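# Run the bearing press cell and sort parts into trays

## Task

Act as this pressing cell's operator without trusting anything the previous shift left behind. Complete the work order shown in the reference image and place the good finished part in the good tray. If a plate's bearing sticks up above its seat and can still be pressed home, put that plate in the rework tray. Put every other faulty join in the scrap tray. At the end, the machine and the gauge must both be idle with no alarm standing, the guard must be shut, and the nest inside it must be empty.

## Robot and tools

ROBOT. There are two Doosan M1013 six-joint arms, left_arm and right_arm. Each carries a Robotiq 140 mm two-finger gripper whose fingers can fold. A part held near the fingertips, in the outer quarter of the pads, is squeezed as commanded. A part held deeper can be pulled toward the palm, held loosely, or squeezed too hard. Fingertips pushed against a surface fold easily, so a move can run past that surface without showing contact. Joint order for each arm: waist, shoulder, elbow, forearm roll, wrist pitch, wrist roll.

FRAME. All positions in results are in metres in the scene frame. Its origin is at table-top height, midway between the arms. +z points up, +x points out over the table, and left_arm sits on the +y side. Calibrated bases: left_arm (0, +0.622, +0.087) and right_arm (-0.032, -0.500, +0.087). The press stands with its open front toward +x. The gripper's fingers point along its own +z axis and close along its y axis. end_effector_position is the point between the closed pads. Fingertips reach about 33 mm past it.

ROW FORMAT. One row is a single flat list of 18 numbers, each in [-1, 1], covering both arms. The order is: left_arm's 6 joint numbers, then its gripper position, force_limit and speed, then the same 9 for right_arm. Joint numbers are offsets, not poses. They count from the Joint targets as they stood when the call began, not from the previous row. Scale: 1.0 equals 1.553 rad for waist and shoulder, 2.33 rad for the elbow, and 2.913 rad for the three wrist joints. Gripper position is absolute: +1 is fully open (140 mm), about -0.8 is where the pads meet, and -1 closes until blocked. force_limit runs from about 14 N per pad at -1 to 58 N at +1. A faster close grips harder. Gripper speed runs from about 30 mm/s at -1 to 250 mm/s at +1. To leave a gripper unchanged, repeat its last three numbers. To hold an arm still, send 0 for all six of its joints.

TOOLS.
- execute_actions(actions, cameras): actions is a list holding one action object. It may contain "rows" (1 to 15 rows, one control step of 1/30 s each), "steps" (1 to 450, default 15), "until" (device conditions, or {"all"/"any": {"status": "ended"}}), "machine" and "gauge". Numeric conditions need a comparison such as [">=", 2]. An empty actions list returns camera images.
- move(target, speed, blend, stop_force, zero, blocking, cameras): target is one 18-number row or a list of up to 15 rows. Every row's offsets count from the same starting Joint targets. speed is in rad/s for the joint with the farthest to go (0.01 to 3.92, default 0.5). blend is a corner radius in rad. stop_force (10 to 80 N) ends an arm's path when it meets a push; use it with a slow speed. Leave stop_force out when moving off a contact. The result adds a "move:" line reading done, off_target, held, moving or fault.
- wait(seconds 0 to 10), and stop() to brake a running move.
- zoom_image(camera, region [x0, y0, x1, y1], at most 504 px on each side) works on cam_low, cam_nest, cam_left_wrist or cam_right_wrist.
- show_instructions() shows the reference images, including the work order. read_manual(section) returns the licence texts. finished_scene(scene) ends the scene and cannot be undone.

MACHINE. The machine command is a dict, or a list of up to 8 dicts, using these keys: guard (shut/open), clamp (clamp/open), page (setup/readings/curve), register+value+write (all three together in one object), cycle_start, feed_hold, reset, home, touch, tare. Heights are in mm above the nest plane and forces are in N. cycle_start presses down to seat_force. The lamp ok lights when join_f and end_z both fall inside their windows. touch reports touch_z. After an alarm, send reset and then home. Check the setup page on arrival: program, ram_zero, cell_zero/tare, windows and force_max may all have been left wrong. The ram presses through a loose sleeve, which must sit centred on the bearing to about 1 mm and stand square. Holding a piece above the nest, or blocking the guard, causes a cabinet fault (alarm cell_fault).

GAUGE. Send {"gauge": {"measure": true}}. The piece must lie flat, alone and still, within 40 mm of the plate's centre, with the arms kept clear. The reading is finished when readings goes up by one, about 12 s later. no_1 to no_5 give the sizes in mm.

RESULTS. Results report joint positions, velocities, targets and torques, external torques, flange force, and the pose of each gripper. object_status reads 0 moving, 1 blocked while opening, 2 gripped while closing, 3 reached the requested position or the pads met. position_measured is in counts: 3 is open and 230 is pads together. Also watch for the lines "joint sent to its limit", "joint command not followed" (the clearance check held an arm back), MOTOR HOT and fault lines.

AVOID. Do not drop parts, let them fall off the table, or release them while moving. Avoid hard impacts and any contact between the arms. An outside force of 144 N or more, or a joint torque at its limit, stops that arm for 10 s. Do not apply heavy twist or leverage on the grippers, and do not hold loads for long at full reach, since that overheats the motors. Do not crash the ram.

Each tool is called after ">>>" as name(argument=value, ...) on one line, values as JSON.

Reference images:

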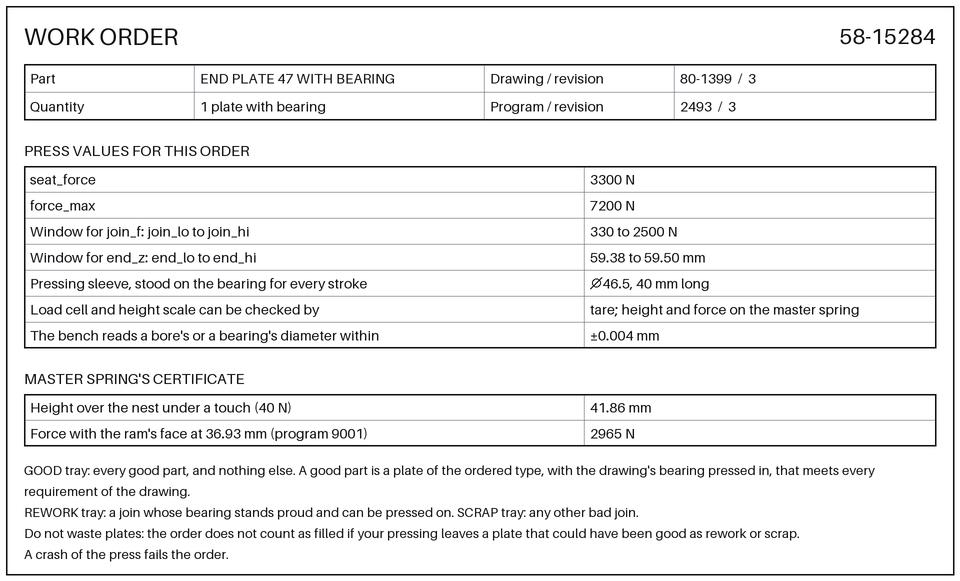

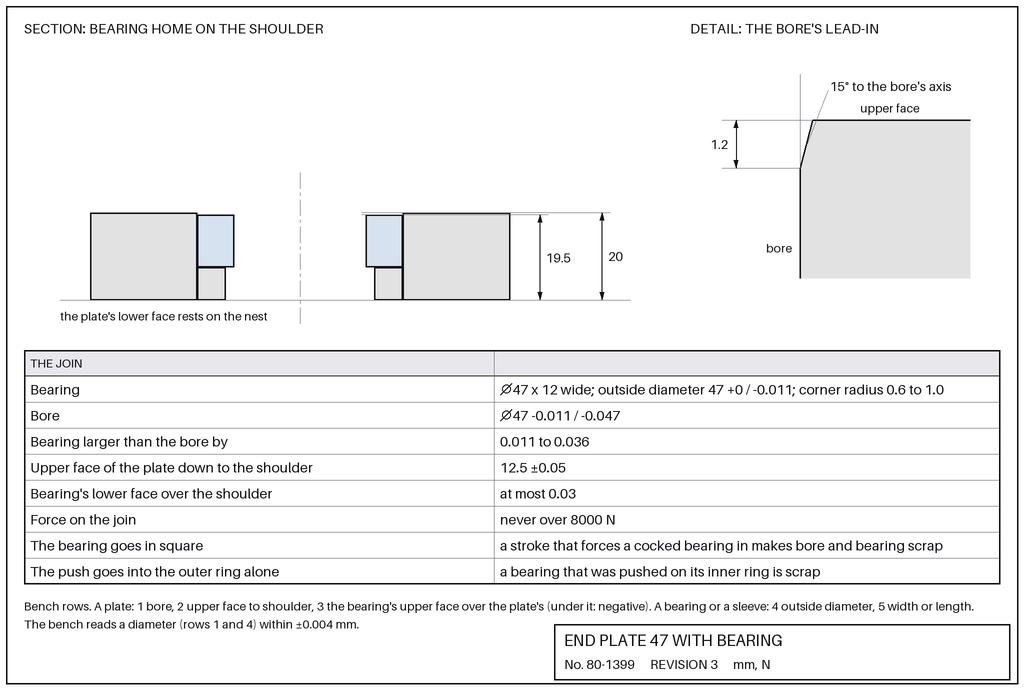

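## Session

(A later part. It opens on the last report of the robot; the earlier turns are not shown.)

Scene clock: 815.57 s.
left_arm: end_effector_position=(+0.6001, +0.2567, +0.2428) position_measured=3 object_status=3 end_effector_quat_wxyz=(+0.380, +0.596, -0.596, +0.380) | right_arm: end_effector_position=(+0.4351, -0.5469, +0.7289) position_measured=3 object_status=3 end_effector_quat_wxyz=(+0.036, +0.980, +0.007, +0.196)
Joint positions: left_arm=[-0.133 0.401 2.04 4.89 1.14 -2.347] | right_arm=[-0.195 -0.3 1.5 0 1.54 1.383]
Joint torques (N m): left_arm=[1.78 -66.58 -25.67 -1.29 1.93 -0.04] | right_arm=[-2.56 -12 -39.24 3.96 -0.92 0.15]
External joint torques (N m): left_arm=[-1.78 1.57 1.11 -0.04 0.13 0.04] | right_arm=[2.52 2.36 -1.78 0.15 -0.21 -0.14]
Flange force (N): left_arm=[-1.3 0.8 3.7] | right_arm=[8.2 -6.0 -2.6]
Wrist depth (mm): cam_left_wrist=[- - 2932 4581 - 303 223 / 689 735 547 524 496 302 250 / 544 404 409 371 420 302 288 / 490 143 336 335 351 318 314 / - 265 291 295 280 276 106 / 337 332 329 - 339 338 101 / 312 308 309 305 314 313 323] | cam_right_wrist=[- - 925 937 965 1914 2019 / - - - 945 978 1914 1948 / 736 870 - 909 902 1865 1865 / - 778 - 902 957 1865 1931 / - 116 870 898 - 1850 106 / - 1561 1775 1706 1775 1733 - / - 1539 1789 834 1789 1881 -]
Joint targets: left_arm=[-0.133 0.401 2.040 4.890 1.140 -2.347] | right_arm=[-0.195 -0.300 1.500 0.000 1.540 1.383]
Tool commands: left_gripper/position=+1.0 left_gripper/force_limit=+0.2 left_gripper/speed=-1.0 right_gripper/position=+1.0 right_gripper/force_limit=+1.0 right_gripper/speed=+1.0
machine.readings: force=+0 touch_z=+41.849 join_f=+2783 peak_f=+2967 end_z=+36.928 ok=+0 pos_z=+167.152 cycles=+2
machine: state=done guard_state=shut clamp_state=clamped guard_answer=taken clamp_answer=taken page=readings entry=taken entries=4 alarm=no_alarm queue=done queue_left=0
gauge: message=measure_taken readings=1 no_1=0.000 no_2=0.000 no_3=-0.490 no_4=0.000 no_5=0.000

>>> move(target=[-0.1702, -0.1129, 0.0954, -0.8600, -0.1927, 0.4308, 1, 0.2, -1, 0, 0, 0, 0, 0, 0, 1, 1, 1], speed=0.9)

>>> move(target=[0.0796, 0.4294, -0.4368, -0.5133, 0.3024, 0.1600, 1, 0.2, -1, 0, 0, 0, 0, 0, 0, 1, 1, 1], speed=0.7, cameras=["cam_left_wrist", "cam_low"])

>>> zoom_image(camera="cam_left_wrist", region=[200, 20, 500, 330])

Scene clock: 845.33 s.
left_arm: end_effector_position=(+0.7514, +0.4545, +0.2599) position_measured=3 object_status=3 end_effector_quat_wxyz=(+0.000, +0.843, +0.000, +0.537) | right_arm: end_effector_position=(+0.4351, -0.5469, +0.7289) position_measured=3 object_status=3 end_effector_quat_wxyz=(+0.036, +0.980, +0.007, +0.196)
Joint positions: left_arm=[-0.397 0.226 2.262 2.385 0.578 -1.092] | right_arm=[-0.195 -0.3 1.5 0 1.54 1.383]
Joint torques (N m): left_arm=[2 -55.4 -32.11 -0.96 2.41 -0.13] | right_arm=[-2.93 -11.98 -39.32 3.92 -0.94 0.14]
External joint torques (N m): left_arm=[-1.95 1.32 1.24 -0.25 0.17 0.13] | right_arm=[2.88 2.4 -1.64 0.18 -0.19 -0.13]
Flange force (N): left_arm=[-3.1 4.6 -1.3] | right_arm=[8.3 -7.1 -2.4]
Wrist depth (mm): cam_left_wrist=[406 438 - - 1215 - - / 478 484 1293 - - 1419 - / 551 535 - - 664 570 - / 532 124 479 464 477 410 112 / - 398 427 416 419 - 106 / 355 365 378 354 382 363 101 / 329 327 326 319 318 328 -] | cam_right_wrist=[- 895 891 - - 1965 1865 / - 800 906 925 - 1931 1931 / - - 945 834 - 1865 1965 / - - - - - 1804 1881 / - 116 - - - 1761 106 / - 1761 1761 - 1819 1897 - / - 1667 1983 1643 1747 1804 -]
Joint targets: left_arm=[-0.397 0.226 2.262 2.385 0.578 -1.092] | right_arm=[-0.195 -0.300 1.500 0.000 1.540 1.383]
machine.readings: force=+0 touch_z=+41.849 join_f=+2783 peak_f=+2967 end_z=+36.928 ok=+0 pos_z=+167.152 cycles=+2
machine: state=done guard_state=shut clamp_state=clamped guard_answer=taken clamp_answer=taken page=readings entry=taken entries=4 alarm=no_alarm queue=done queue_left=0
gauge: message=measure_taken readings=1 no_1=0.000 no_2=0.000 no_3=-0.490 no_4=0.000 no_5=0.000
move: done

Scene clock: 848.03 s.
left_arm: end_effector_position=(+0.9215, +0.6382, +0.1336) position_measured=3 object_status=3 end_effector_quat_wxyz=(-0.321, +0.630, +0.630, +0.321) | right_arm: end_effector_position=(+0.4351, -0.5469, +0.7289) position_measured=3 object_status=3 end_effector_quat_wxyz=(+0.036, +0.980, +0.007, +0.196)
Joint positions: left_arm=[-0.273 0.893 1.244 0.89 1.459 -0.626] | right_arm=[-0.195 -0.3 1.5 0 1.54 1.383]
Joint torques (N m): left_arm=[2.25 -122.56 -38.94 4.73 1.34 -0.15] | right_arm=[-2.74 -11.81 -39.4 3.98 -0.96 0.13]
External joint torques (N m): left_arm=[-2.27 4.24 2 -0.31 0.17 0.15] | right_arm=[2.71 2.25 -1.52 0.12 -0.17 -0.13]
Flange force (N): left_arm=[-4.9 -0.1 0.3] | right_arm=[7.7 -6.7 -2.2]
Wrist depth (mm): cam_left_wrist=[2177 2199 2156 1963 2177 2074 - / 378 396 - - 374 391 271 / - 327 313 271 279 335 272 / 293 143 265 247 252 149 238 / - 245 253 258 253 251 106 / - 231 232 232 235 236 225 / - 211 211 212 213 213 213] | cam_right_wrist=[- - 983 - 970 1897 1948 / - - 906 - 974 1819 1983 / 754 - 917 909 949 1850 1897 / - 146 - 929 909 1897 1914 / - 116 850 860 909 1747 106 / - 1655 1761 1789 1775 1819 - / - 1693 772 783 1747 1761 -]
Joint targets: left_arm=[-0.273 0.893 1.244 0.890 1.459 -0.626] | right_arm=[-0.195 -0.300 1.500 0.000 1.540 1.383]
machine.readings: force=+0 touch_z=+41.849 join_f=+2783 peak_f=+2967 end_z=+36.928 ok=+0 pos_z=+167.152 cycles=+2
machine: state=done guard_state=shut clamp_state=clamped guard_answer=taken clamp_answer=taken page=readings entry=taken entries=4 alarm=no_alarm queue=done queue_left=0
gauge: message=measure_taken readings=1 no_1=0.000 no_2=0.000 no_3=-0.490 no_4=0.000 no_5=0.000
move: done
camera_calibration:
cam_left_wrist: T_world_to_cam=[[0.999937, 0.000143961, 0.0112605, -0.916092], [0.00636897, -0.831871, -0.554933, 0.600909], [0.00928736, 0.55497, -0.831819, -0.110654], [0, 0, 0, 1]] pos_world=[0.913235, 0.56142, 0.251736]
Images, in order (width x height): cam_low 672x504, cam_left_wrist 672x504.

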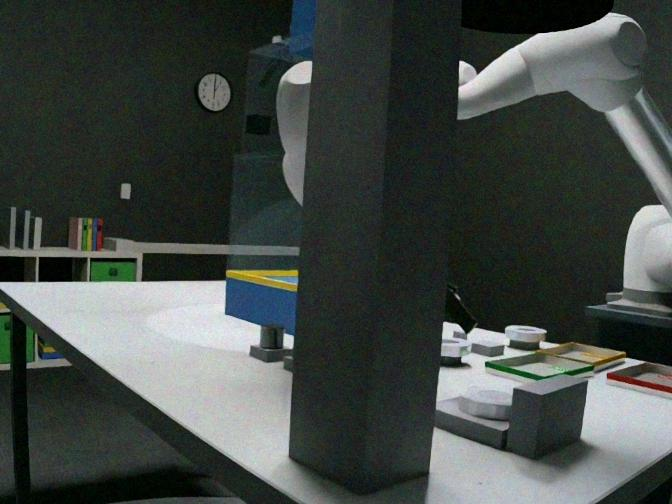

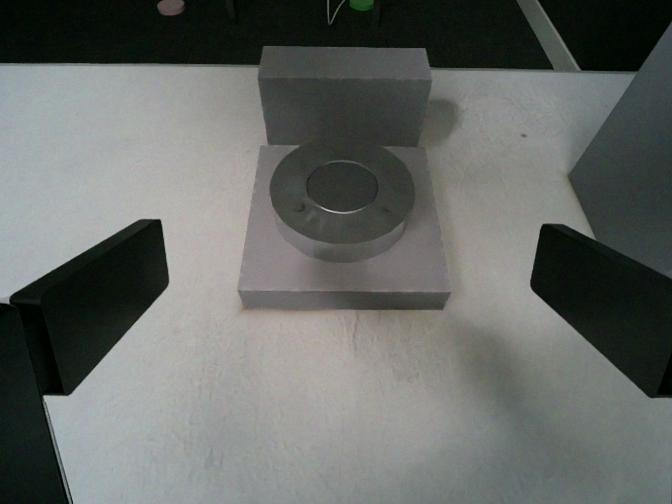

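Scaled by 1.626 from the camera's 672x504 image, which has a finer 960x720 frame.

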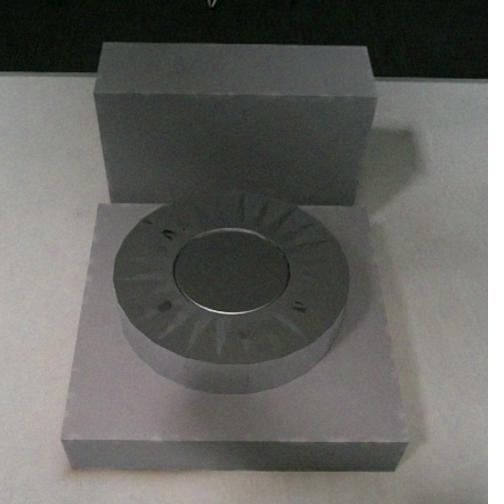

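>>> execute_actions(actions=[], cameras=["all"])

Scene clock: 883.13 s.
left_arm: end_effector_position=(+0.9215, +0.6382, +0.1335) position_measured=3 object_status=3 end_effector_quat_wxyz=(-0.321, +0.630, +0.630, +0.321) | right_arm: end_effector_position=(+0.4351, -0.5469, +0.7289) position_measured=3 object_status=3 end_effector_quat_wxyz=(+0.036, +0.980, +0.007, +0.196)
Joint positions: left_arm=[-0.273 0.893 1.244 0.89 1.459 -0.626] | right_arm=[-0.195 -0.3 1.5 0 1.54 1.383]
Joint velocities: within noise
Joint torques (N m): left_arm=[2.41 -121.32 -38.24 4.72 1.4 -0.06] | right_arm=[-2.64 -11.88 -39.18 3.97 -0.95 0.13]
External joint torques (N m): left_arm=[-2.24 3 1.28 -0.3 0.11 0.06] | right_arm=[2.58 2.28 -1.79 0.13 -0.18 -0.12]
Flange force (N): left_arm=[-3.9 0.0 -0.4] | right_arm=[8.2 -6.3 -2.7]
Wrist depth (mm): cam_left_wrist=[2114 2199 2267 2416 2156 2055 - / 394 365 378 - 373 393 272 / 327 336 321 273 282 359 272 / - 143 260 248 257 295 236 / - 245 259 254 251 254 106 / - 231 225 232 233 234 226 / - 211 211 212 217 213 213] | cam_right_wrist=[877 895 937 - 933 1983 2019 / - - - - 867 1897 1834 / 705 843 - - - 1850 1931 / - 124 - - 843 1804 1983 / - 117 - - 913 1789 106 / - 1706 1761 1706 1775 1865 - / - 1667 1667 762 1706 1733 -]
Joint targets: left_arm=[-0.273 0.893 1.244 0.890 1.459 -0.626] | right_arm=[-0.195 -0.300 1.500 0.000 1.540 1.383]
Tool commands: left_gripper/position=+1.0 left_gripper/force_limit=+0.2 left_gripper/speed=-1.0 right_gripper/position=+1.0 right_gripper/force_limit=+1.0 right_gripper/speed=+1.0
machine.readings: force=+0 touch_z=+41.849 join_f=+2783 peak_f=+2967 end_z=+36.928 ok=+0 pos_z=+167.152 cycles=+2
machine: state=done guard_state=shut clamp_state=clamped guard_answer=taken clamp_answer=taken page=readings entry=taken entries=4 alarm=no_alarm queue=done queue_left=0
gauge: message=measure_taken readings=1 no_1=0.000 no_2=0.000 no_3=-0.490 no_4=0.000 no_5=0.000
camera_calibration:
cam_left_wrist: T_world_to_cam=[[0.999937, 0.000201098, 0.011179, -0.916104], [0.00637053, -0.831916, -0.554865, 0.600916], [0.0091884, 0.554901, -0.831865, -0.110513], [0, 0, 0, 1]] pos_world=[0.913234, 0.56142, 0.251736]
cam_right_wrist: T_world_to_cam=[[-0.0136531, -0.99717, 0.0739279, -0.583171], [-0.998192, 0.00926408, -0.0593892, 0.484524], [0.0585363, -0.074605, -0.995494, 0.80071], [0, 0, 0, 1]] pos_world=[0.428816, -0.526272, 0.86899]

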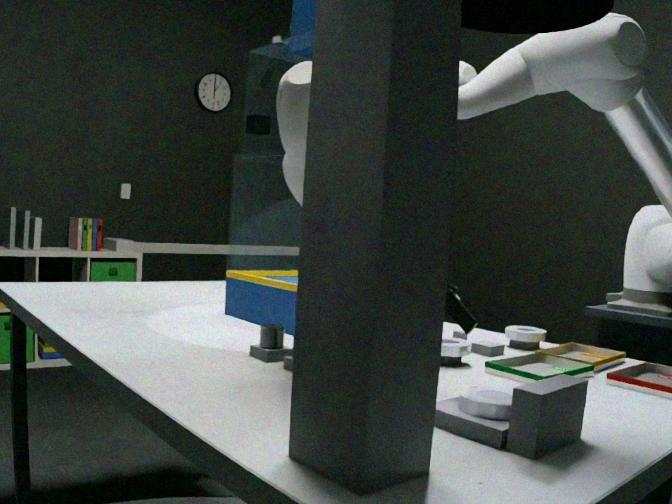

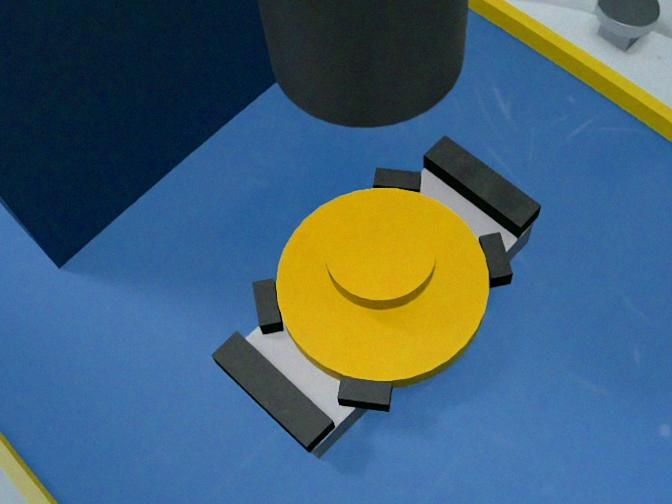

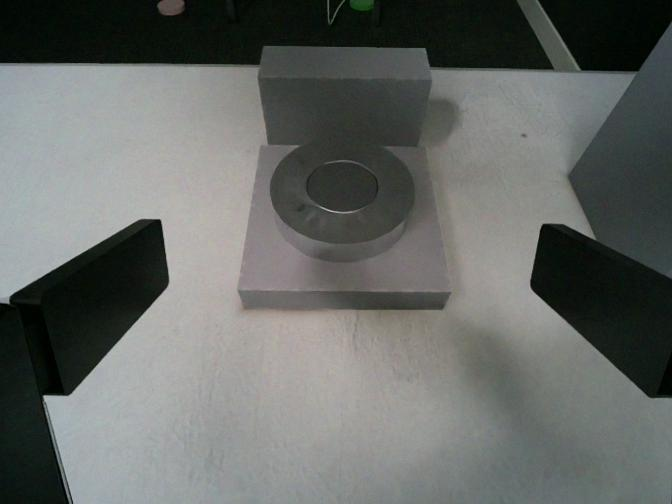

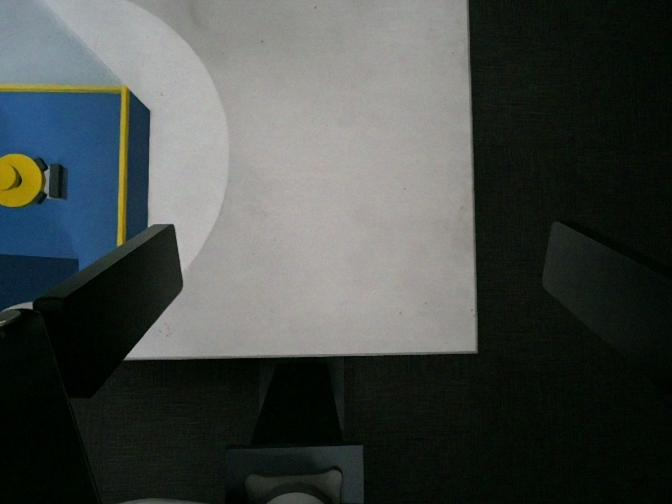

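>>> move(target=[0.0613, 0.0243, 0.0300, 0.0213, -0.0436, -0.0134, 1, 0.2, -1, 0, 0, 0, 0, 0, 0, 1, 1, 1], speed=0.1, cameras=["cam_left_wrist"])

Scene clock: 910.43 s.
left_arm: end_effector_position=(+0.9211, +0.7311, +0.0660) position_measured=3 object_status=3 end_effector_quat_wxyz=(-0.321, +0.630, +0.630, +0.321) | right_arm: end_effector_position=(+0.4351, -0.5469, +0.7289) position_measured=3 object_status=3 end_effector_quat_wxyz=(+0.036, +0.980, +0.007, +0.196)
Joint positions: left_arm=[-0.178 0.931 1.314 0.952 1.332 -0.665] | right_arm=[-0.195 -0.3 1.5 0 1.54 1.383]
Joint torques (N m): left_arm=[1.61 -121.59 -36.12 4.27 1.4 -0.03] | right_arm=[-2.6 -11.63 -39.25 3.97 -0.9 0.13]
External joint torques (N m): left_arm=[-1.68 3.07 1.23 -0.31 0.19 0.03] | right_arm=[2.57 2.11 -1.64 0.12 -0.23 -0.12]
Flange force (N): left_arm=[-3.8 0.4 0.0] | right_arm=[7.6 -6.3 -2.3]
Wrist depth (mm): cam_left_wrist=[1963 1999 - 1946 - 1912 - / 271 274 - - - 281 282 / 234 235 207 170 175 240 240 / 211 143 157 154 154 184 206 / - 133 151 137 143 163 106 / 162 159 145 141 143 146 162 / 153 150 151 149 149 150 153] | cam_right_wrist=[- 850 913 941 949 2038 1965 / 789 884 898 - 1948 1931 2116 / 729 870 906 949 898 1931 1804 / - 125 - 898 941 147 1965 / - 125 - 902 898 - 106 / - 1775 1733 1402 1733 1931 1834 / - 1747 663 1775 1747 1819 1897]
Joint targets: left_arm=[-0.178 0.931 1.314 0.952 1.332 -0.665] | right_arm=[-0.195 -0.300 1.500 0.000 1.540 1.383]
machine.readings: force=+0 touch_z=+41.849 join_f=+2783 peak_f=+2967 end_z=+36.928 ok=+0 pos_z=+167.152 cycles=+2
machine: state=done guard_state=shut clamp_state=clamped guard_answer=taken clamp_answer=taken page=readings entry=taken entries=4 alarm=no_alarm queue=done queue_left=0
gauge: message=measure_taken readings=1 no_1=0.000 no_2=0.000 no_3=-0.490 no_4=0.000 no_5=0.000
move: done
camera_calibration:
cam_left_wrist: T_world_to_cam=[[0.99994, 0.0000951146, 0.0109826, -0.914865], [0.00617091, -0.832069, -0.554638, 0.641073], [0.00908557, 0.554672, -0.832019, -0.217994], [0, 0, 0, 1]] pos_world=[0.912834, 0.654419, 0.184236]
Images, in order (width x height): cam_left_wrist 672x504.

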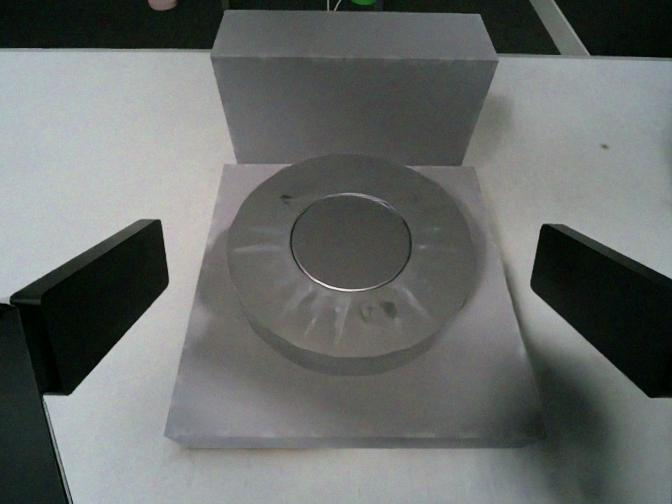

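>>> execute_actions(actions=[{"rows": [[0,0,0,0,0,0,-1,0.2,-1,0,0,0,0,0,0,1,1,1]], "steps": 90}], cameras=["cam_left_wrist"])

Scene clock: 921.90 s.
left_arm: end_effector_position=(+0.9211, +0.7311, +0.0660) position_measured=86 object_status=2 end_effector_quat_wxyz=(-0.321, +0.630, +0.630, +0.321) | right_arm: end_effector_position=(+0.4351, -0.5469, +0.7289) position_measured=3 object_status=3 end_effector_quat_wxyz=(+0.036, +0.980, +0.007, +0.196)
Joint positions: left_arm=[-0.178 0.931 1.314 0.952 1.332 -0.665] | right_arm=[-0.195 -0.3 1.5 0 1.54 1.383]
Joint torques (N m): left_arm=[11.95 -109.17 -32.01 4.34 -1.06 0.22] | right_arm=[-2.85 -11.93 -39.3 3.95 -0.92 0.14]
External joint torques (N m): left_arm=[-11.89 -9.57 -2.92 -0.36 2.68 -0.22] | right_arm=[2.78 2.41 -1.62 0.15 -0.21 -0.14]
Flange force (N): left_arm=[1.2 -5.2 -18.4] | right_arm=[8.2 -6.8 -2.3]
Wrist depth (mm): cam_left_wrist=[1963 1879 - - - 1999 - / 281 274 - - - 279 281 / 235 234 208 171 175 241 248 / 211 206 151 154 154 131 209 / - 89 151 136 143 113 85 / - - 145 142 143 143 - / - - 151 149 149 149 -] | cam_right_wrist=[- - 856 933 921 1850 1965 / - - - - 873 1931 1865 / 722 - 867 - 925 1931 1914 / - 125 - - 906 1881 1914 / - 125 877 - - 1865 106 / - 1706 1865 1747 1804 1804 1881 / - 1706 - 933 1819 1834 -]
Joint targets: left_arm=[-0.178 0.931 1.314 0.952 1.332 -0.665] | right_arm=[-0.195 -0.300 1.500 0.000 1.540 1.383]
machine.readings: force=+0 touch_z=+41.849 join_f=+2783 peak_f=+2967 end_z=+36.928 ok=+0 pos_z=+167.152 cycles=+2
machine: state=done guard_state=shut clamp_state=clamped guard_answer=taken clamp_answer=taken page=readings entry=taken entries=4 alarm=no_alarm queue=done queue_left=0
gauge: message=measure_taken readings=1 no_1=0.000 no_2=0.000 no_3=-0.490 no_4=0.000 no_5=0.000
camera_calibration:
cam_left_wrist: T_world_to_cam=[[0.99994, 0.0000951146, 0.0109826, -0.914864], [0.00617091, -0.832069, -0.554638, 0.641018], [0.00908557, 0.554672, -0.832019, -0.218077], [0, 0, 0, 1]] pos_world=[0.912834, 0.654419, 0.184136]
Images, in order (width x height): cam_left_wrist 672x504.

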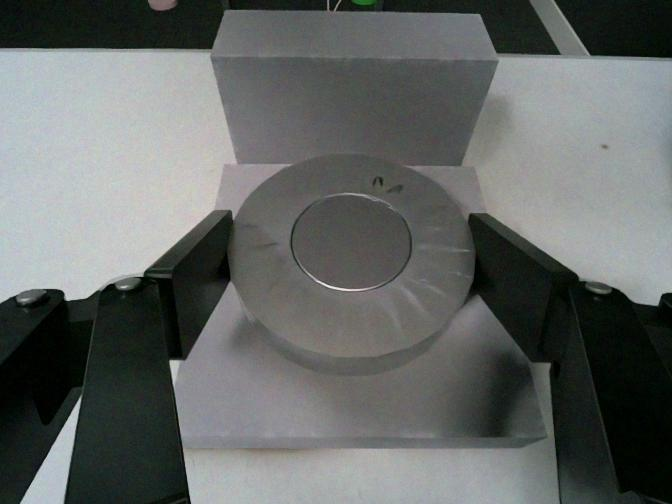

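>>> move(target=[[-0.0066, -0.0213, -0.0037, -0.0044, 0.0107, 0.0101, -1, 0.2, -1, 0, 0, 0, 0, 0, 0, 1, 1, 1], [-0.0616, -0.0249, -0.0298, -0.0214, 0.0437, 0.0135, -1, 0.2, -1, 0, 0, 0, 0, 0, 0, 1, 1, 1], [-0.0238, -0.4304, 0.4448, 0.0286, -0.0625, -0.1167, -1, 0.2, -1, 0, 0, 0, 0, 0, 0, 1, 1, 1]], speed=[0.05, 0.15, 0.4], blend=[0.01, 0.03, 0], cameras=["cam_left_wrist"])

Scene clock: 948.03 s.
left_arm: end_effector_position=(+0.4381, +0.8166, +0.1608) position_measured=86 object_status=2 end_effector_quat_wxyz=(-0.321, +0.630, +0.630, +0.321) | right_arm: end_effector_position=(+0.4351, -0.5469, +0.7289) position_measured=3 object_status=3 end_effector_quat_wxyz=(+0.036, +0.980, +0.007, +0.196)
Joint positions: left_arm=[-0.215 0.262 2.35 1.035 1.15 -1.005] | right_arm=[-0.195 -0.3 1.5 0 1.54 1.383]
Joint torques (N m): left_arm=[1.65 -54.15 -25.84 3.25 3.05 -0.08] | right_arm=[-2.55 -11.61 -39.27 3.97 -0.94 0.09]
External joint torques (N m): left_arm=[-1.61 3.17 1.81 -0.86 -0.83 0.08] | right_arm=[2.5 1.96 -1.74 0.14 -0.19 -0.09]
Flange force (N): left_arm=[-8.2 -0.7 0.8] | right_arm=[7.6 -6.2 -2.6]
Wrist depth (mm): cam_left_wrist=[1863 2390 2156 2199 2244 2094 2156 / 1731 1605 1832 1817 1759 1731 1817 / 1527 1486 1527 176 1486 1641 1538 / 1341 - 151 154 154 131 332 / - 89 142 137 142 112 85 / - - 261 255 260 - - / - - 235 236 236 - -] | cam_right_wrist=[- - - - 1048 1775 1965 / - - 898 902 - 1850 1948 / 686 957 873 - 945 1897 1850 / 756 125 941 909 870 1865 1881 / - 146 929 - 957 1983 106 / - 1720 1819 1655 1850 1897 1834 / - 1693 1761 786 1733 1834 -]
Joint targets: left_arm=[-0.215 0.262 2.350 1.035 1.150 -1.005] | right_arm=[-0.195 -0.300 1.500 0.000 1.540 1.383]
machine.readings: force=+0 touch_z=+41.849 join_f=+2783 peak_f=+2967 end_z=+36.928 ok=+0 pos_z=+167.152 cycles=+2
machine: state=done guard_state=shut clamp_state=clamped guard_answer=taken clamp_answer=taken page=readings entry=taken entries=4 alarm=no_alarm queue=done queue_left=0
gauge: message=measure_taken readings=1 no_1=0.000 no_2=0.000 no_3=-0.490 no_4=0.000 no_5=0.000
move: done
camera_calibration:
cam_left_wrist: T_world_to_cam=[[0.999937, 0.0000621857, 0.0112054, -0.432979], [0.00626961, -0.831916, -0.554866, 0.767545], [0.00928742, 0.554902, -0.831864, -0.182482], [0, 0, 0, 1]] pos_world=[0.429835, 0.73982, 0.278936]
Images, in order (width x height): cam_left_wrist 672x504.

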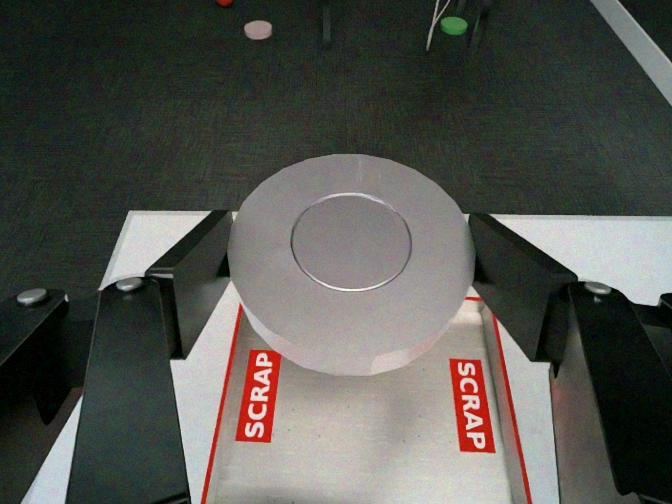

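>>> zoom_image(camera="cam_left_wrist", region=[190, 270, 560, 504])

Scaled by 1.362 from the camera's 672x504 image, which has a finer 960x720 frame.

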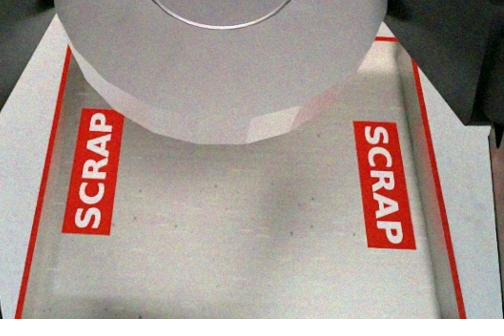

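>>> move(target=[-0.0293, 0.0923, -0.0079, 0.0052, -0.0154, -0.0446, -1, 0.2, -1, 0, 0, 0, 0, 0, 0, 1, 1, 1], speed=0.2, cameras=["cam_left_wrist"])

Scene clock: 972.77 s.
left_arm: end_effector_position=(+0.4548, +0.7906, +0.1004) position_measured=86 object_status=2 end_effector_quat_wxyz=(-0.321, +0.630, +0.630, +0.321) | right_arm: end_effector_position=(+0.4351, -0.5469, +0.7289) position_measured=3 object_status=3 end_effector_quat_wxyz=(+0.036, +0.980, +0.007, +0.196)
Joint positions: left_arm=[-0.261 0.405 2.332 1.05 1.105 -1.135] | right_arm=[-0.195 -0.3 1.5 0 1.54 1.383]
Joint torques (N m): left_arm=[2.17 -64.08 -20.71 2.47 3.16 0.11] | right_arm=[-2.74 -11.72 -39.12 3.94 -0.91 0.18]
External joint torques (N m): left_arm=[-2.11 3.49 1.18 -0.62 -0.77 -0.11] | right_arm=[2.7 2.1 -1.87 0.16 -0.23 -0.18]
Flange force (N): left_arm=[-9.4 -0.8 0.6] | right_arm=[8.1 -6.5 -2.7]
Wrist depth (mm): cam_left_wrist=[1912 2114 2055 2114 1981 2017 1946 / 1486 1641 1678 1641 1653 1745 1506 / 303 288 298 175 283 299 294 / 251 257 151 154 154 131 257 / - 89 148 137 142 112 85 / - - 200 197 201 - - / - - 183 182 181 - -] | cam_right_wrist=[902 873 925 - 1819 1850 - / - 797 - - 937 1948 1965 / 736 847 843 978 953 1865 1914 / - 125 895 929 887 1850 1948 / - 125 884 873 925 1834 106 / - 1693 1733 1775 1747 1881 1850 / - 1680 1667 834 1747 1850 1865]
Joint targets: left_arm=[-0.261 0.405 2.332 1.050 1.105 -1.135] | right_arm=[-0.195 -0.300 1.500 0.000 1.540 1.383]
machine.readings: force=+0 touch_z=+41.849 join_f=+2783 peak_f=+2967 end_z=+36.928 ok=+0 pos_z=+167.152 cycles=+2
machine: state=done guard_state=shut clamp_state=clamped guard_answer=taken clamp_answer=taken page=readings entry=taken entries=4 alarm=no_alarm queue=done queue_left=0
gauge: message=measure_taken readings=1 no_1=0.000 no_2=0.000 no_3=-0.490 no_4=0.000 no_5=0.000
move: done
camera_calibration:
cam_left_wrist: T_world_to_cam=[[0.999947, -0.0000420588, 0.0102886, -0.448728], [0.00567617, -0.831788, -0.555065, 0.712514], [0.0085813, 0.555094, -0.831743, -0.218303], [0, 0, 0, 1]] pos_world=[0.446533, 0.71382, 0.218536]
Images, in order (width x height): cam_left_wrist 672x504.

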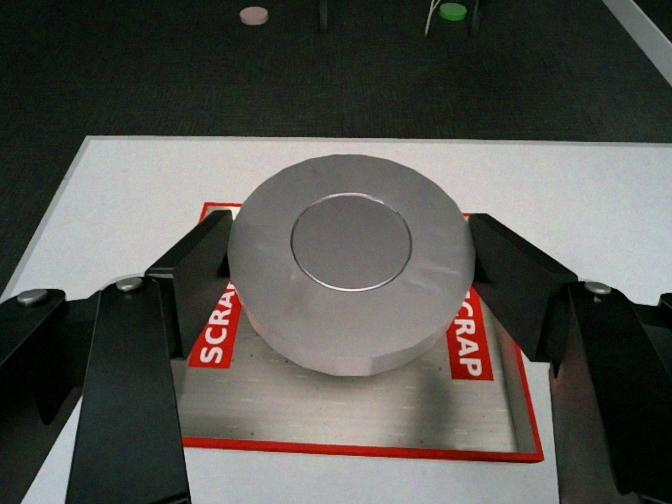

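>>> move(target=[0.0083, 0.1162, 0.0028, 0.0359, -0.0302, -0.0649, -1, 0.2, -1, 0, 0, 0, 0, 0, 0, 1, 1, 1], speed=0.035, stop_force=15, cameras=["cam_left_wrist"])

Scene clock: 1001.03 s.
left_arm: end_effector_position=(+0.4569, +0.7952, +0.0403) position_measured=86 object_status=2 end_effector_quat_wxyz=(-0.322, +0.630, +0.629, +0.323) | right_arm: end_effector_position=(+0.4351, -0.5469, +0.7289) position_measured=3 object_status=3 end_effector_quat_wxyz=(+0.036, +0.980, +0.007, +0.196)
Joint positions: left_arm=[-0.251 0.535 2.337 1.125 1.043 -1.27] | right_arm=[-0.195 -0.3 1.5 0 1.54 1.383]
Joint torques (N m): left_arm=[4.71 -56.84 -12.68 -0.16 -4.89 -0.3] | right_arm=[-2.79 -11.98 -39.35 3.96 -0.94 0.15]
External joint torques (N m): left_arm=[-4.63 -10.71 -1.63 1.33 7.41 0.3] | right_arm=[2.76 2.31 -1.69 0.15 -0.2 -0.14]
Flange force (N): left_arm=[17.3 -2.9 -25.7] | right_arm=[8.1 -6.7 -2.5]
Wrist depth (mm): cam_left_wrist=[1895 1863 1946 1863 1963 1929 1863 / 237 236 238 239 240 253 247 / 203 198 202 174 196 199 210 / 183 172 151 153 153 143 183 / - 89 150 136 143 112 85 / - - 142 142 142 140 - / - - 130 129 129 129 -] | cam_right_wrist=[870 870 - - 941 1983 1965 / - - - - 2038 1948 1881 / 703 800 - - 925 1914 1948 / - - - - 853 146 1948 / - 125 - 925 821 1804 106 / - 1655 1733 1865 1761 1789 1897 / - 1720 953 884 1775 1775 1850]
Joint targets: left_arm=[-0.251 0.535 2.337 1.125 1.043 -1.270] | right_arm=[-0.195 -0.300 1.500 0.000 1.540 1.383]
machine.readings: force=+0 touch_z=+41.849 join_f=+2783 peak_f=+2967 end_z=+36.928 ok=+0 pos_z=+167.152 cycles=+2
machine: state=done guard_state=shut clamp_state=clamped guard_answer=taken clamp_answer=taken page=readings entry=taken entries=4 alarm=no_alarm queue=done queue_left=0
gauge: message=measure_taken readings=1 no_1=0.000 no_2=0.000 no_3=-0.490 no_4=0.000 no_5=0.000
move: contact (left_arm); left_arm: the wrist roll is farthest, 0.054 rad from its target
camera_calibration:
cam_left_wrist: T_world_to_cam=[[0.999931, -0.000678059, 0.0116957, -0.449868], [0.00596063, -0.830003, -0.557727, 0.681487], [0.0100856, 0.557758, -0.829942, -0.273763], [0, 0, 0, 1]] pos_world=[0.448536, 0.718025, 0.158138]
Images, in order (width x height): cam_left_wrist 672x504.

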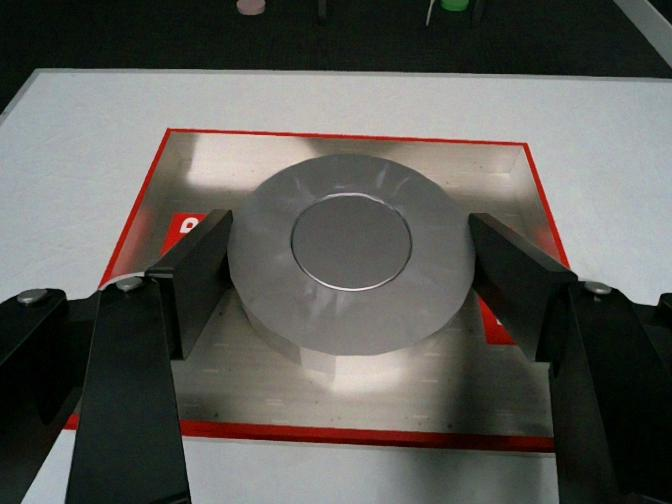

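>>> execute_actions(actions=[{"rows": [[0,0,0,0,0,0,0.6,0.2,-1,0,0,0,0,0,0,1,1,1]], "steps": 45}])

>>> execute_actions(actions=[], cameras=["cam_left_wrist"])

Scene clock: 1007.63 s.
left_arm: end_effector_position=(+0.4569, +0.7952, +0.0403) position_measured=53 object_status=3 end_effector_quat_wxyz=(-0.322, +0.630, +0.629, +0.323) | right_arm: end_effector_position=(+0.4351, -0.5469, +0.7289) position_measured=3 object_status=3 end_effector_quat_wxyz=(+0.036, +0.980, +0.007, +0.196)
Joint positions: left_arm=[-0.251 0.535 2.337 1.125 1.043 -1.27] | right_arm=[-0.195 -0.3 1.5 0 1.54 1.383]
Joint torques (N m): left_arm=[2.62 -68.97 -14.98 1.32 2.34 -0.03] | right_arm=[-2.65 -11.92 -39.32 3.95 -0.91 0.1]
External joint torques (N m): left_arm=[-2.61 1.3 0.44 -0.13 0.16 0.03] | right_arm=[2.58 2.36 -1.63 0.15 -0.23 -0.1]
Flange force (N): left_arm=[-5.3 -1.5 -3.2] | right_arm=[8.0 -6.3 -2.3]
Wrist depth (mm): cam_left_wrist=[1963 1863 1912 1929 1895 1912 1879 / 237 238 239 240 241 241 235 / 203 197 202 174 193 198 209 / 182 132 152 153 154 140 183 / - 112 149 136 142 122 97 / - 140 141 142 142 140 - / - 130 129 128 129 127 -] | cam_right_wrist=[843 880 937 933 - 1881 1865 / 806 - - - - 1618 1931 / 751 884 - - - 1850 - / - - - 937 - - - / - 134 - 925 - 1881 106 / - 1733 1607 1865 1789 1775 1914 / - 1667 770 1706 1850 1804 1834]
Joint targets: left_arm=[-0.251 0.535 2.337 1.125 1.043 -1.270] | right_arm=[-0.195 -0.300 1.500 0.000 1.540 1.383]
machine.readings: force=+0 touch_z=+41.849 join_f=+2783 peak_f=+2967 end_z=+36.928 ok=+0 pos_z=+167.152 cycles=+2
machine: state=done guard_state=shut clamp_state=clamped guard_answer=taken clamp_answer=taken page=readings entry=taken entries=4 alarm=no_alarm queue=done queue_left=0
gauge: message=measure_taken readings=1 no_1=0.000 no_2=0.000 no_3=-0.490 no_4=0.000 no_5=0.000

Scene clock: 1007.63 s.
left_arm: end_effector_position=(+0.4569, +0.7952, +0.0403) position_measured=53 object_status=3 end_effector_quat_wxyz=(-0.322, +0.630, +0.629, +0.323) | right_arm: end_effector_position=(+0.4351, -0.5469, +0.7289) position_measured=3 object_status=3 end_effector_quat_wxyz=(+0.036, +0.980, +0.007, +0.196)
Joint positions: left_arm=[-0.251 0.535 2.337 1.125 1.043 -1.27] | right_arm=[-0.195 -0.3 1.5 0 1.54 1.383]
Joint velocities: within noise
Joint torques (N m): left_arm=[2.62 -68.97 -14.98 1.32 2.34 -0.03] | right_arm=[-2.65 -11.92 -39.32 3.95 -0.91 0.1]
External joint torques (N m): left_arm=[-2.61 1.3 0.44 -0.13 0.16 0.03] | right_arm=[2.58 2.36 -1.63 0.15 -0.23 -0.1]
Flange force (N): left_arm=[-5.3 -1.5 -3.2] | right_arm=[8.0 -6.3 -2.3]
Wrist depth (mm): cam_left_wrist=[1963 1863 1912 1929 1895 1912 1879 / 237 238 239 240 241 241 235 / 203 197 202 174 193 198 209 / 182 132 152 153 154 140 183 / - 112 149 136 142 122 97 / - 140 141 142 142 140 - / - 130 129 128 129 127 -] | cam_right_wrist=[843 880 937 933 - 1881 1865 / 806 - - - - 1618 1931 / 751 884 - - - 1850 - / - - - 937 - - - / - 134 - 925 - 1881 106 / - 1733 1607 1865 1789 1775 1914 / - 1667 770 1706 1850 1804 1834]
Joint targets: left_arm=[-0.251 0.535 2.337 1.125 1.043 -1.270] | right_arm=[-0.195 -0.300 1.500 0.000 1.540 1.383]
Tool commands: left_gripper/position=+0.6 left_gripper/force_limit=+0.2 left_gripper/speed=-1.0 right_gripper/position=+1.0 right_gripper/force_limit=+1.0 right_gripper/speed=+1.0
machine.readings: force=+0 touch_z=+41.849 join_f=+2783 peak_f=+2967 end_z=+36.928 ok=+0 pos_z=+167.152 cycles=+2
machine: state=done guard_state=shut clamp_state=clamped guard_answer=taken clamp_answer=taken page=readings entry=taken entries=4 alarm=no_alarm queue=done queue_left=0
gauge: message=measure_taken readings=1 no_1=0.000 no_2=0.000 no_3=-0.490 no_4=0.000 no_5=0.000
camera_calibration:
cam_left_wrist: T_world_to_cam=[[0.999931, -0.000593694, 0.0117536, -0.449937], [0.00606291, -0.830004, -0.557725, 0.681441], [0.0100866, 0.557758, -0.829943, -0.273763], [0, 0, 0, 1]] pos_world=[0.448536, 0.718025, 0.158138]
Images, in order (width x height): cam_left_wrist 672x504.

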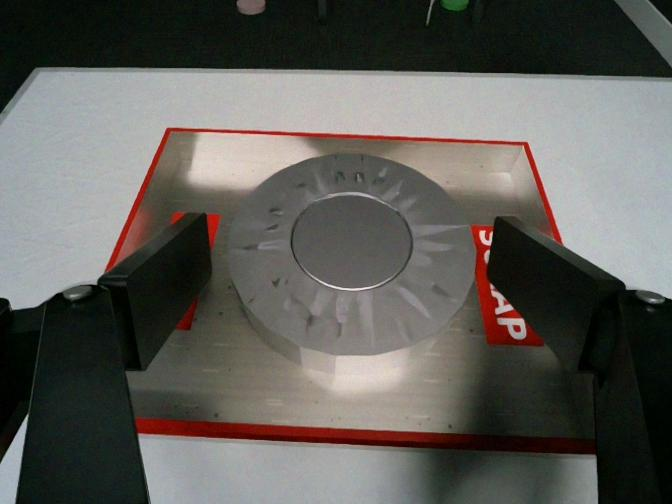

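>>> execute_actions(actions=[{"machine": [{"guard": "open"}, {"clamp": "open"}], "steps": 2}])

>>> move(target=[[-0.0064, -0.0834, -0.0024, -0.0257, 0.0213, 0.0464, 0.6, 0.2, -1, 0, 0, 0, 0, 0, 0, 1, 1, 1], [0.0232, -0.1755, 0.0058, -0.0308, 0.0367, 0.0910, 0.6, 0.2, -1, 0, 0, 0, 0, 0, 0, 1, 1, 1], [-0.0942, -0.1992, -0.0321, 0.4325, -0.1594, 0.0611, 1, 0.2, -1, 0, 0, 0, 0, 0, 0, 1, 1, 1]], speed=[0.08, 0.2, 0.4], blend=[0.02, 0.05, 0])

Scene clock: 1042.77 s.
left_arm: end_effector_position=(+0.4569, +0.7952, +0.0403) position_measured=53 object_status=3 end_effector_quat_wxyz=(-0.322, +0.630, +0.629, +0.323) | right_arm: end_effector_position=(+0.4351, -0.5469, +0.7289) position_measured=3 object_status=3 end_effector_quat_wxyz=(+0.036, +0.980, +0.007, +0.196)
Joint positions: left_arm=[-0.251 0.535 2.337 1.125 1.043 -1.27] | right_arm=[-0.195 -0.3 1.5 0 1.54 1.383]
Joint torques (N m): left_arm=[1.68 -69.21 -14.99 1.36 2.41 -0.14] | right_arm=[-2.82 -11.9 -39.32 3.93 -0.92 0.11]
External joint torques (N m): left_arm=[-1.65 1.72 0.56 -0.19 0.1 0.14] | right_arm=[2.78 2.29 -1.66 0.18 -0.22 -0.11]
Flange force (N): left_arm=[-4.7 -0.7 -1.3] | right_arm=[8.1 -6.9 -2.4]
Wrist depth (mm): cam_left_wrist=[1863 1912 1929 1879 1912 1999 1929 / 237 237 237 239 241 241 244 / 203 198 201 174 197 199 210 / 182 133 152 154 153 141 183 / - 111 150 136 142 122 97 / - 140 141 141 142 140 - / - 130 129 129 129 127 -] | cam_right_wrist=[- 824 902 - - 1881 1948 / - 840 - - 961 1865 1965 / 795 - 925 945 - 1931 1881 / - - - - - 1865 1914 / - 124 - - - 1804 106 / - 1733 1775 1630 1914 1789 - / - 1572 749 815 1850 1819 1775]
Joint targets: left_arm=[-0.251 0.535 2.337 1.125 1.043 -1.270] | right_arm=[-0.195 -0.300 1.500 0.000 1.540 1.383]
Tool commands: left_gripper/position=+0.6 left_gripper/force_limit=+0.2 left_gripper/speed=-1.0 right_gripper/position=+1.0 right_gripper/force_limit=+1.0 right_gripper/speed=+1.0
machine.readings: force=+0 touch_z=+41.849 join_f=+2783 peak_f=+2967 end_z=+36.928 ok=+0 pos_z=+167.152 cycles=+2
machine: state=done guard_state=between clamp_state=clamped guard_answer=taken clamp_answer=taken page=readings entry=taken entries=4 alarm=no_alarm queue=running queue_left=1
gauge: message=measure_taken readings=1 no_1=0.000 no_2=0.000 no_3=-0.490 no_4=0.000 no_5=0.000

Scene clock: 1050.30 s.
left_arm: end_effector_position=(+0.7513, +0.4539, +0.2606) position_measured=3 object_status=0 end_effector_quat_wxyz=(+0.000, +0.843, +0.000, +0.538) | right_arm: end_effector_position=(+0.4351, -0.5469, +0.7289) position_measured=3 object_status=3 end_effector_quat_wxyz=(+0.036, +0.980, +0.007, +0.196)
Joint positions: left_arm=[-0.398 0.225 2.262 2.385 0.578 -1.092] | right_arm=[-0.195 -0.3 1.5 0 1.54 1.383]
Joint torques (N m): left_arm=[1.96 -55.06 -31.97 -1.12 2.43 -0.14] | right_arm=[-2.66 -11.93 -39.18 3.99 -0.95 0.16]
External joint torques (N m): left_arm=[-1.97 1.02 1.09 -0.08 0.14 0.14] | right_arm=[2.64 2.32 -1.78 0.11 -0.19 -0.16]
Flange force (N): left_arm=[-2.9 4.1 -1.4] | right_arm=[8.2 -6.4 -2.6]
Wrist depth (mm): cam_left_wrist=[403 511 - 1256 1242 - - / 461 491 - 1301 - - 1208 / 521 543 - - - - - / - 143 483 515 510 148 112 / - 400 424 412 445 418 106 / 356 367 368 362 362 374 101 / 330 315 334 322 328 327 -] | cam_right_wrist=[- 933 925 840 - 1834 1693 / - 909 898 - 945 1948 2001 / 754 - - - - 1948 1983 / - 124 884 909 913 1834 1881 / - 125 - - 965 1914 106 / - 1595 1761 2001 1804 1789 1789 / - 1720 775 783 1733 1720 1789]
Joint targets: left_arm=[-0.398 0.225 2.262 2.385 0.578 -1.092] | right_arm=[-0.195 -0.300 1.500 0.000 1.540 1.383]
machine.readings: force=+0 touch_z=+41.849 join_f=+2783 peak_f=+2967 end_z=+36.928 ok=+0 pos_z=+167.152 cycles=+2
machine: state=idle guard_state=open clamp_state=open guard_answer=taken clamp_answer=taken page=readings entry=taken entries=4 alarm=no_alarm queue=done queue_left=0
gauge: message=measure_taken readings=1 no_1=0.000 no_2=0.000 no_3=-0.490 no_4=0.000 no_5=0.000
move: done

>>> move(target=[[0.1684, 0.0910, -0.1016, 0.8665, 0.1952, -0.4492, 1, 0.2, -1, 0, 0, 0, 0, 0, 0, 1, 1, 1], [-0.0496, 0.2296, -0.1397, 0.7521, 0.1203, -0.4022, 1, 0.2, -1, 0, 0, 0, 0, 0, 0, 1, 1, 1], [-0.0470, 0.2537, -0.1369, 0.7418, 0.1236, -0.3835, 1, 0.2, -1, 0, 0, 0, 0, 0, 0, 1, 1, 1]], speed=[0.5, 0.2, 0.05], blend=[0.05, 0.01, 0], cameras=["cam_left_wrist", "cam_nest"])

Scene clock: 1071.97 s.
left_arm: end_effector_position=(+0.6006, +0.0304, +0.1371) position_measured=3 object_status=3 end_effector_quat_wxyz=(+0.380, +0.596, -0.596, +0.380) | right_arm: end_effector_position=(+0.4351, -0.5469, +0.7289) position_measured=3 object_status=3 end_effector_quat_wxyz=(+0.036, +0.980, +0.007, +0.196)
Joint positions: left_arm=[-0.471 0.619 1.943 4.546 0.938 -2.209] | right_arm=[-0.195 -0.3 1.5 0 1.54 1.383]
Joint torques (N m): left_arm=[2.94 -82.82 -21.85 -1.68 2.24 -0.05] | right_arm=[-2.62 -11.7 -39.19 4 -0.91 0.11]
External joint torques (N m): left_arm=[-2.75 0.97 0.74 -0.11 0.09 0.05] | right_arm=[2.57 2.09 -1.81 0.11 -0.22 -0.11]
Flange force (N): left_arm=[-0.2 2.7 3.8] | right_arm=[7.9 -6.3 -2.6]
Wrist depth (mm): cam_left_wrist=[641 - - 833 745 - 186 / 504 284 271 204 294 283 194 / - 221 223 118 157 231 202 / 187 144 143 134 140 180 176 / - 145 127 121 125 153 106 / - 133 110 117 111 137 134 / 117 117 90 89 89 117 121] | cam_right_wrist=[- - - - 953 1834 1865 / - - - 974 - 1834 1948 / 736 - - - - 1948 1897 / - 124 759 - - 1850 1834 / - 117 - - 961 - 106 / - 1693 1720 1667 1865 1819 - / - 1618 - 789 1804 1834 -]
Joint targets: left_arm=[-0.471 0.619 1.943 4.546 0.938 -2.209] | right_arm=[-0.195 -0.300 1.500 0.000 1.540 1.383]
machine.readings: force=+0 touch_z=+41.849 join_f=+2783 peak_f=+2967 end_z=+36.928 ok=+0 pos_z=+167.152 cycles=+2
machine: state=idle guard_state=open clamp_state=open guard_answer=taken clamp_answer=taken page=readings entry=taken entries=4 alarm=no_alarm queue=done queue_left=0
gauge: message=measure_taken readings=1 no_1=0.000 no_2=0.000 no_3=-0.490 no_4=0.000 no_5=0.000
move: done
camera_calibration:
cam_left_wrist: T_world_to_cam=[[-0.999937, 0.00138493, 0.011154, 0.605991], [-0.00687367, 0.709822, -0.704347, 0.0809313], [-0.00889284, -0.704379, -0.709768, 0.265018], [0, 0, 0, 1]] pos_world=[0.608866, 0.128387, 0.238346]
Images, in order (width x height): cam_nest 672x504, cam_left_wrist 672x504.

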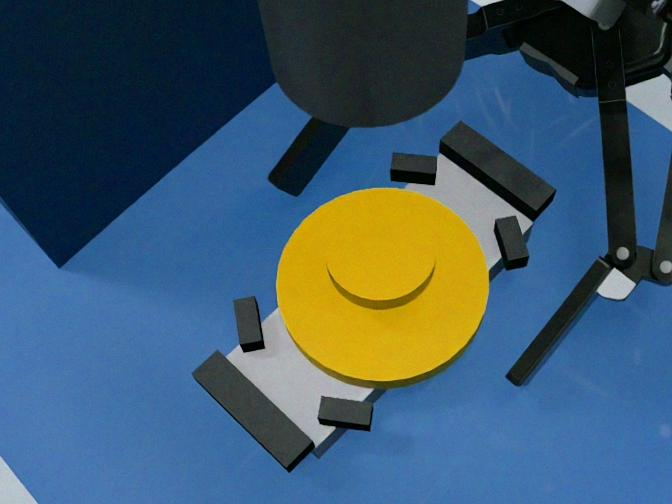

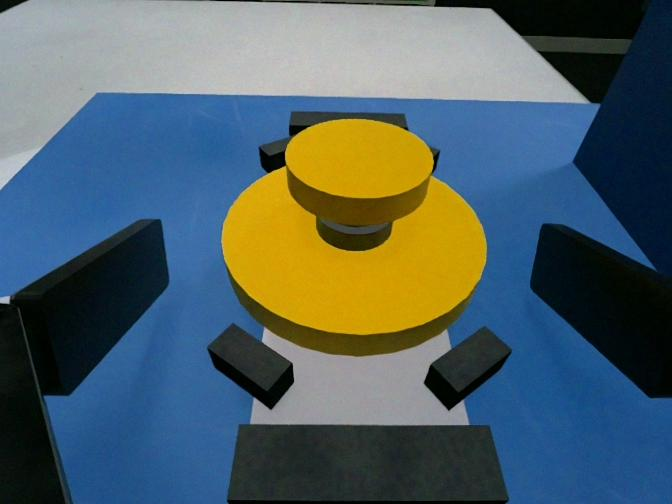

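>>> execute_actions(actions=[{"rows": [[0,0,0,0,0,0,-1,0.2,-1,0,0,0,0,0,0,1,1,1]], "steps": 90, "machine": {"register": "program", "value": 2493, "write": true}}])

Scene clock: 1079.80 s.
left_arm: end_effector_position=(+0.6006, +0.0304, +0.1370) position_measured=85 object_status=2 end_effector_quat_wxyz=(+0.380, +0.596, -0.596, +0.380) | right_arm: end_effector_position=(+0.4351, -0.5469, +0.7289) position_measured=3 object_status=3 end_effector_quat_wxyz=(+0.036, +0.980, +0.007, +0.196)
Joint positions: left_arm=[-0.471 0.619 1.943 4.546 0.938 -2.209] | right_arm=[-0.195 -0.3 1.5 0 1.54 1.383]
Joint torques (N m): left_arm=[-1.46 -76.78 -22.98 -2.11 0.05 -0.18] | right_arm=[-2.64 -12 -39.33 3.96 -0.94 0.16]
External joint torques (N m): left_arm=[1.58 -4.85 1.89 0.31 2.3 0.17] | right_arm=[2.58 2.46 -1.59 0.14 -0.2 -0.15]
Flange force (N): left_arm=[2.3 5.8 -9.8] | right_arm=[8.1 -6.2 -2.3]
Wrist depth (mm): cam_left_wrist=[685 - - - - 4886 185 / - 270 276 202 278 308 194 / 220 220 204 118 157 230 203 / 180 188 137 134 139 144 183 / - 97 124 121 125 113 85 / - - 110 117 112 136 - / - - 90 89 89 89 -] | cam_right_wrist=[860 945 - - 937 1948 1914 / - - - - 1804 1914 1931 / 722 - - 909 933 1865 1881 / - 146 - 891 925 - 1914 / - 115 - - - 1819 106 / - 1720 1643 1850 1595 1865 1819 / - 1733 1643 759 1819 1850 1747]
Joint targets: left_arm=[-0.471 0.619 1.943 4.546 0.938 -2.209] | right_arm=[-0.195 -0.300 1.500 0.000 1.540 1.383]
machine.readings: force=+0 touch_z=+41.849 join_f=+2783 peak_f=+2967 end_z=+36.928 ok=+0 pos_z=+167.152 cycles=+2
machine: state=idle guard_state=open clamp_state=open guard_answer=taken clamp_answer=taken page=readings entry=taken entries=5 alarm=no_alarm queue=done queue_left=0
gauge: message=measure_taken readings=1 no_1=0.000 no_2=0.000 no_3=-0.490 no_4=0.000 no_5=0.000


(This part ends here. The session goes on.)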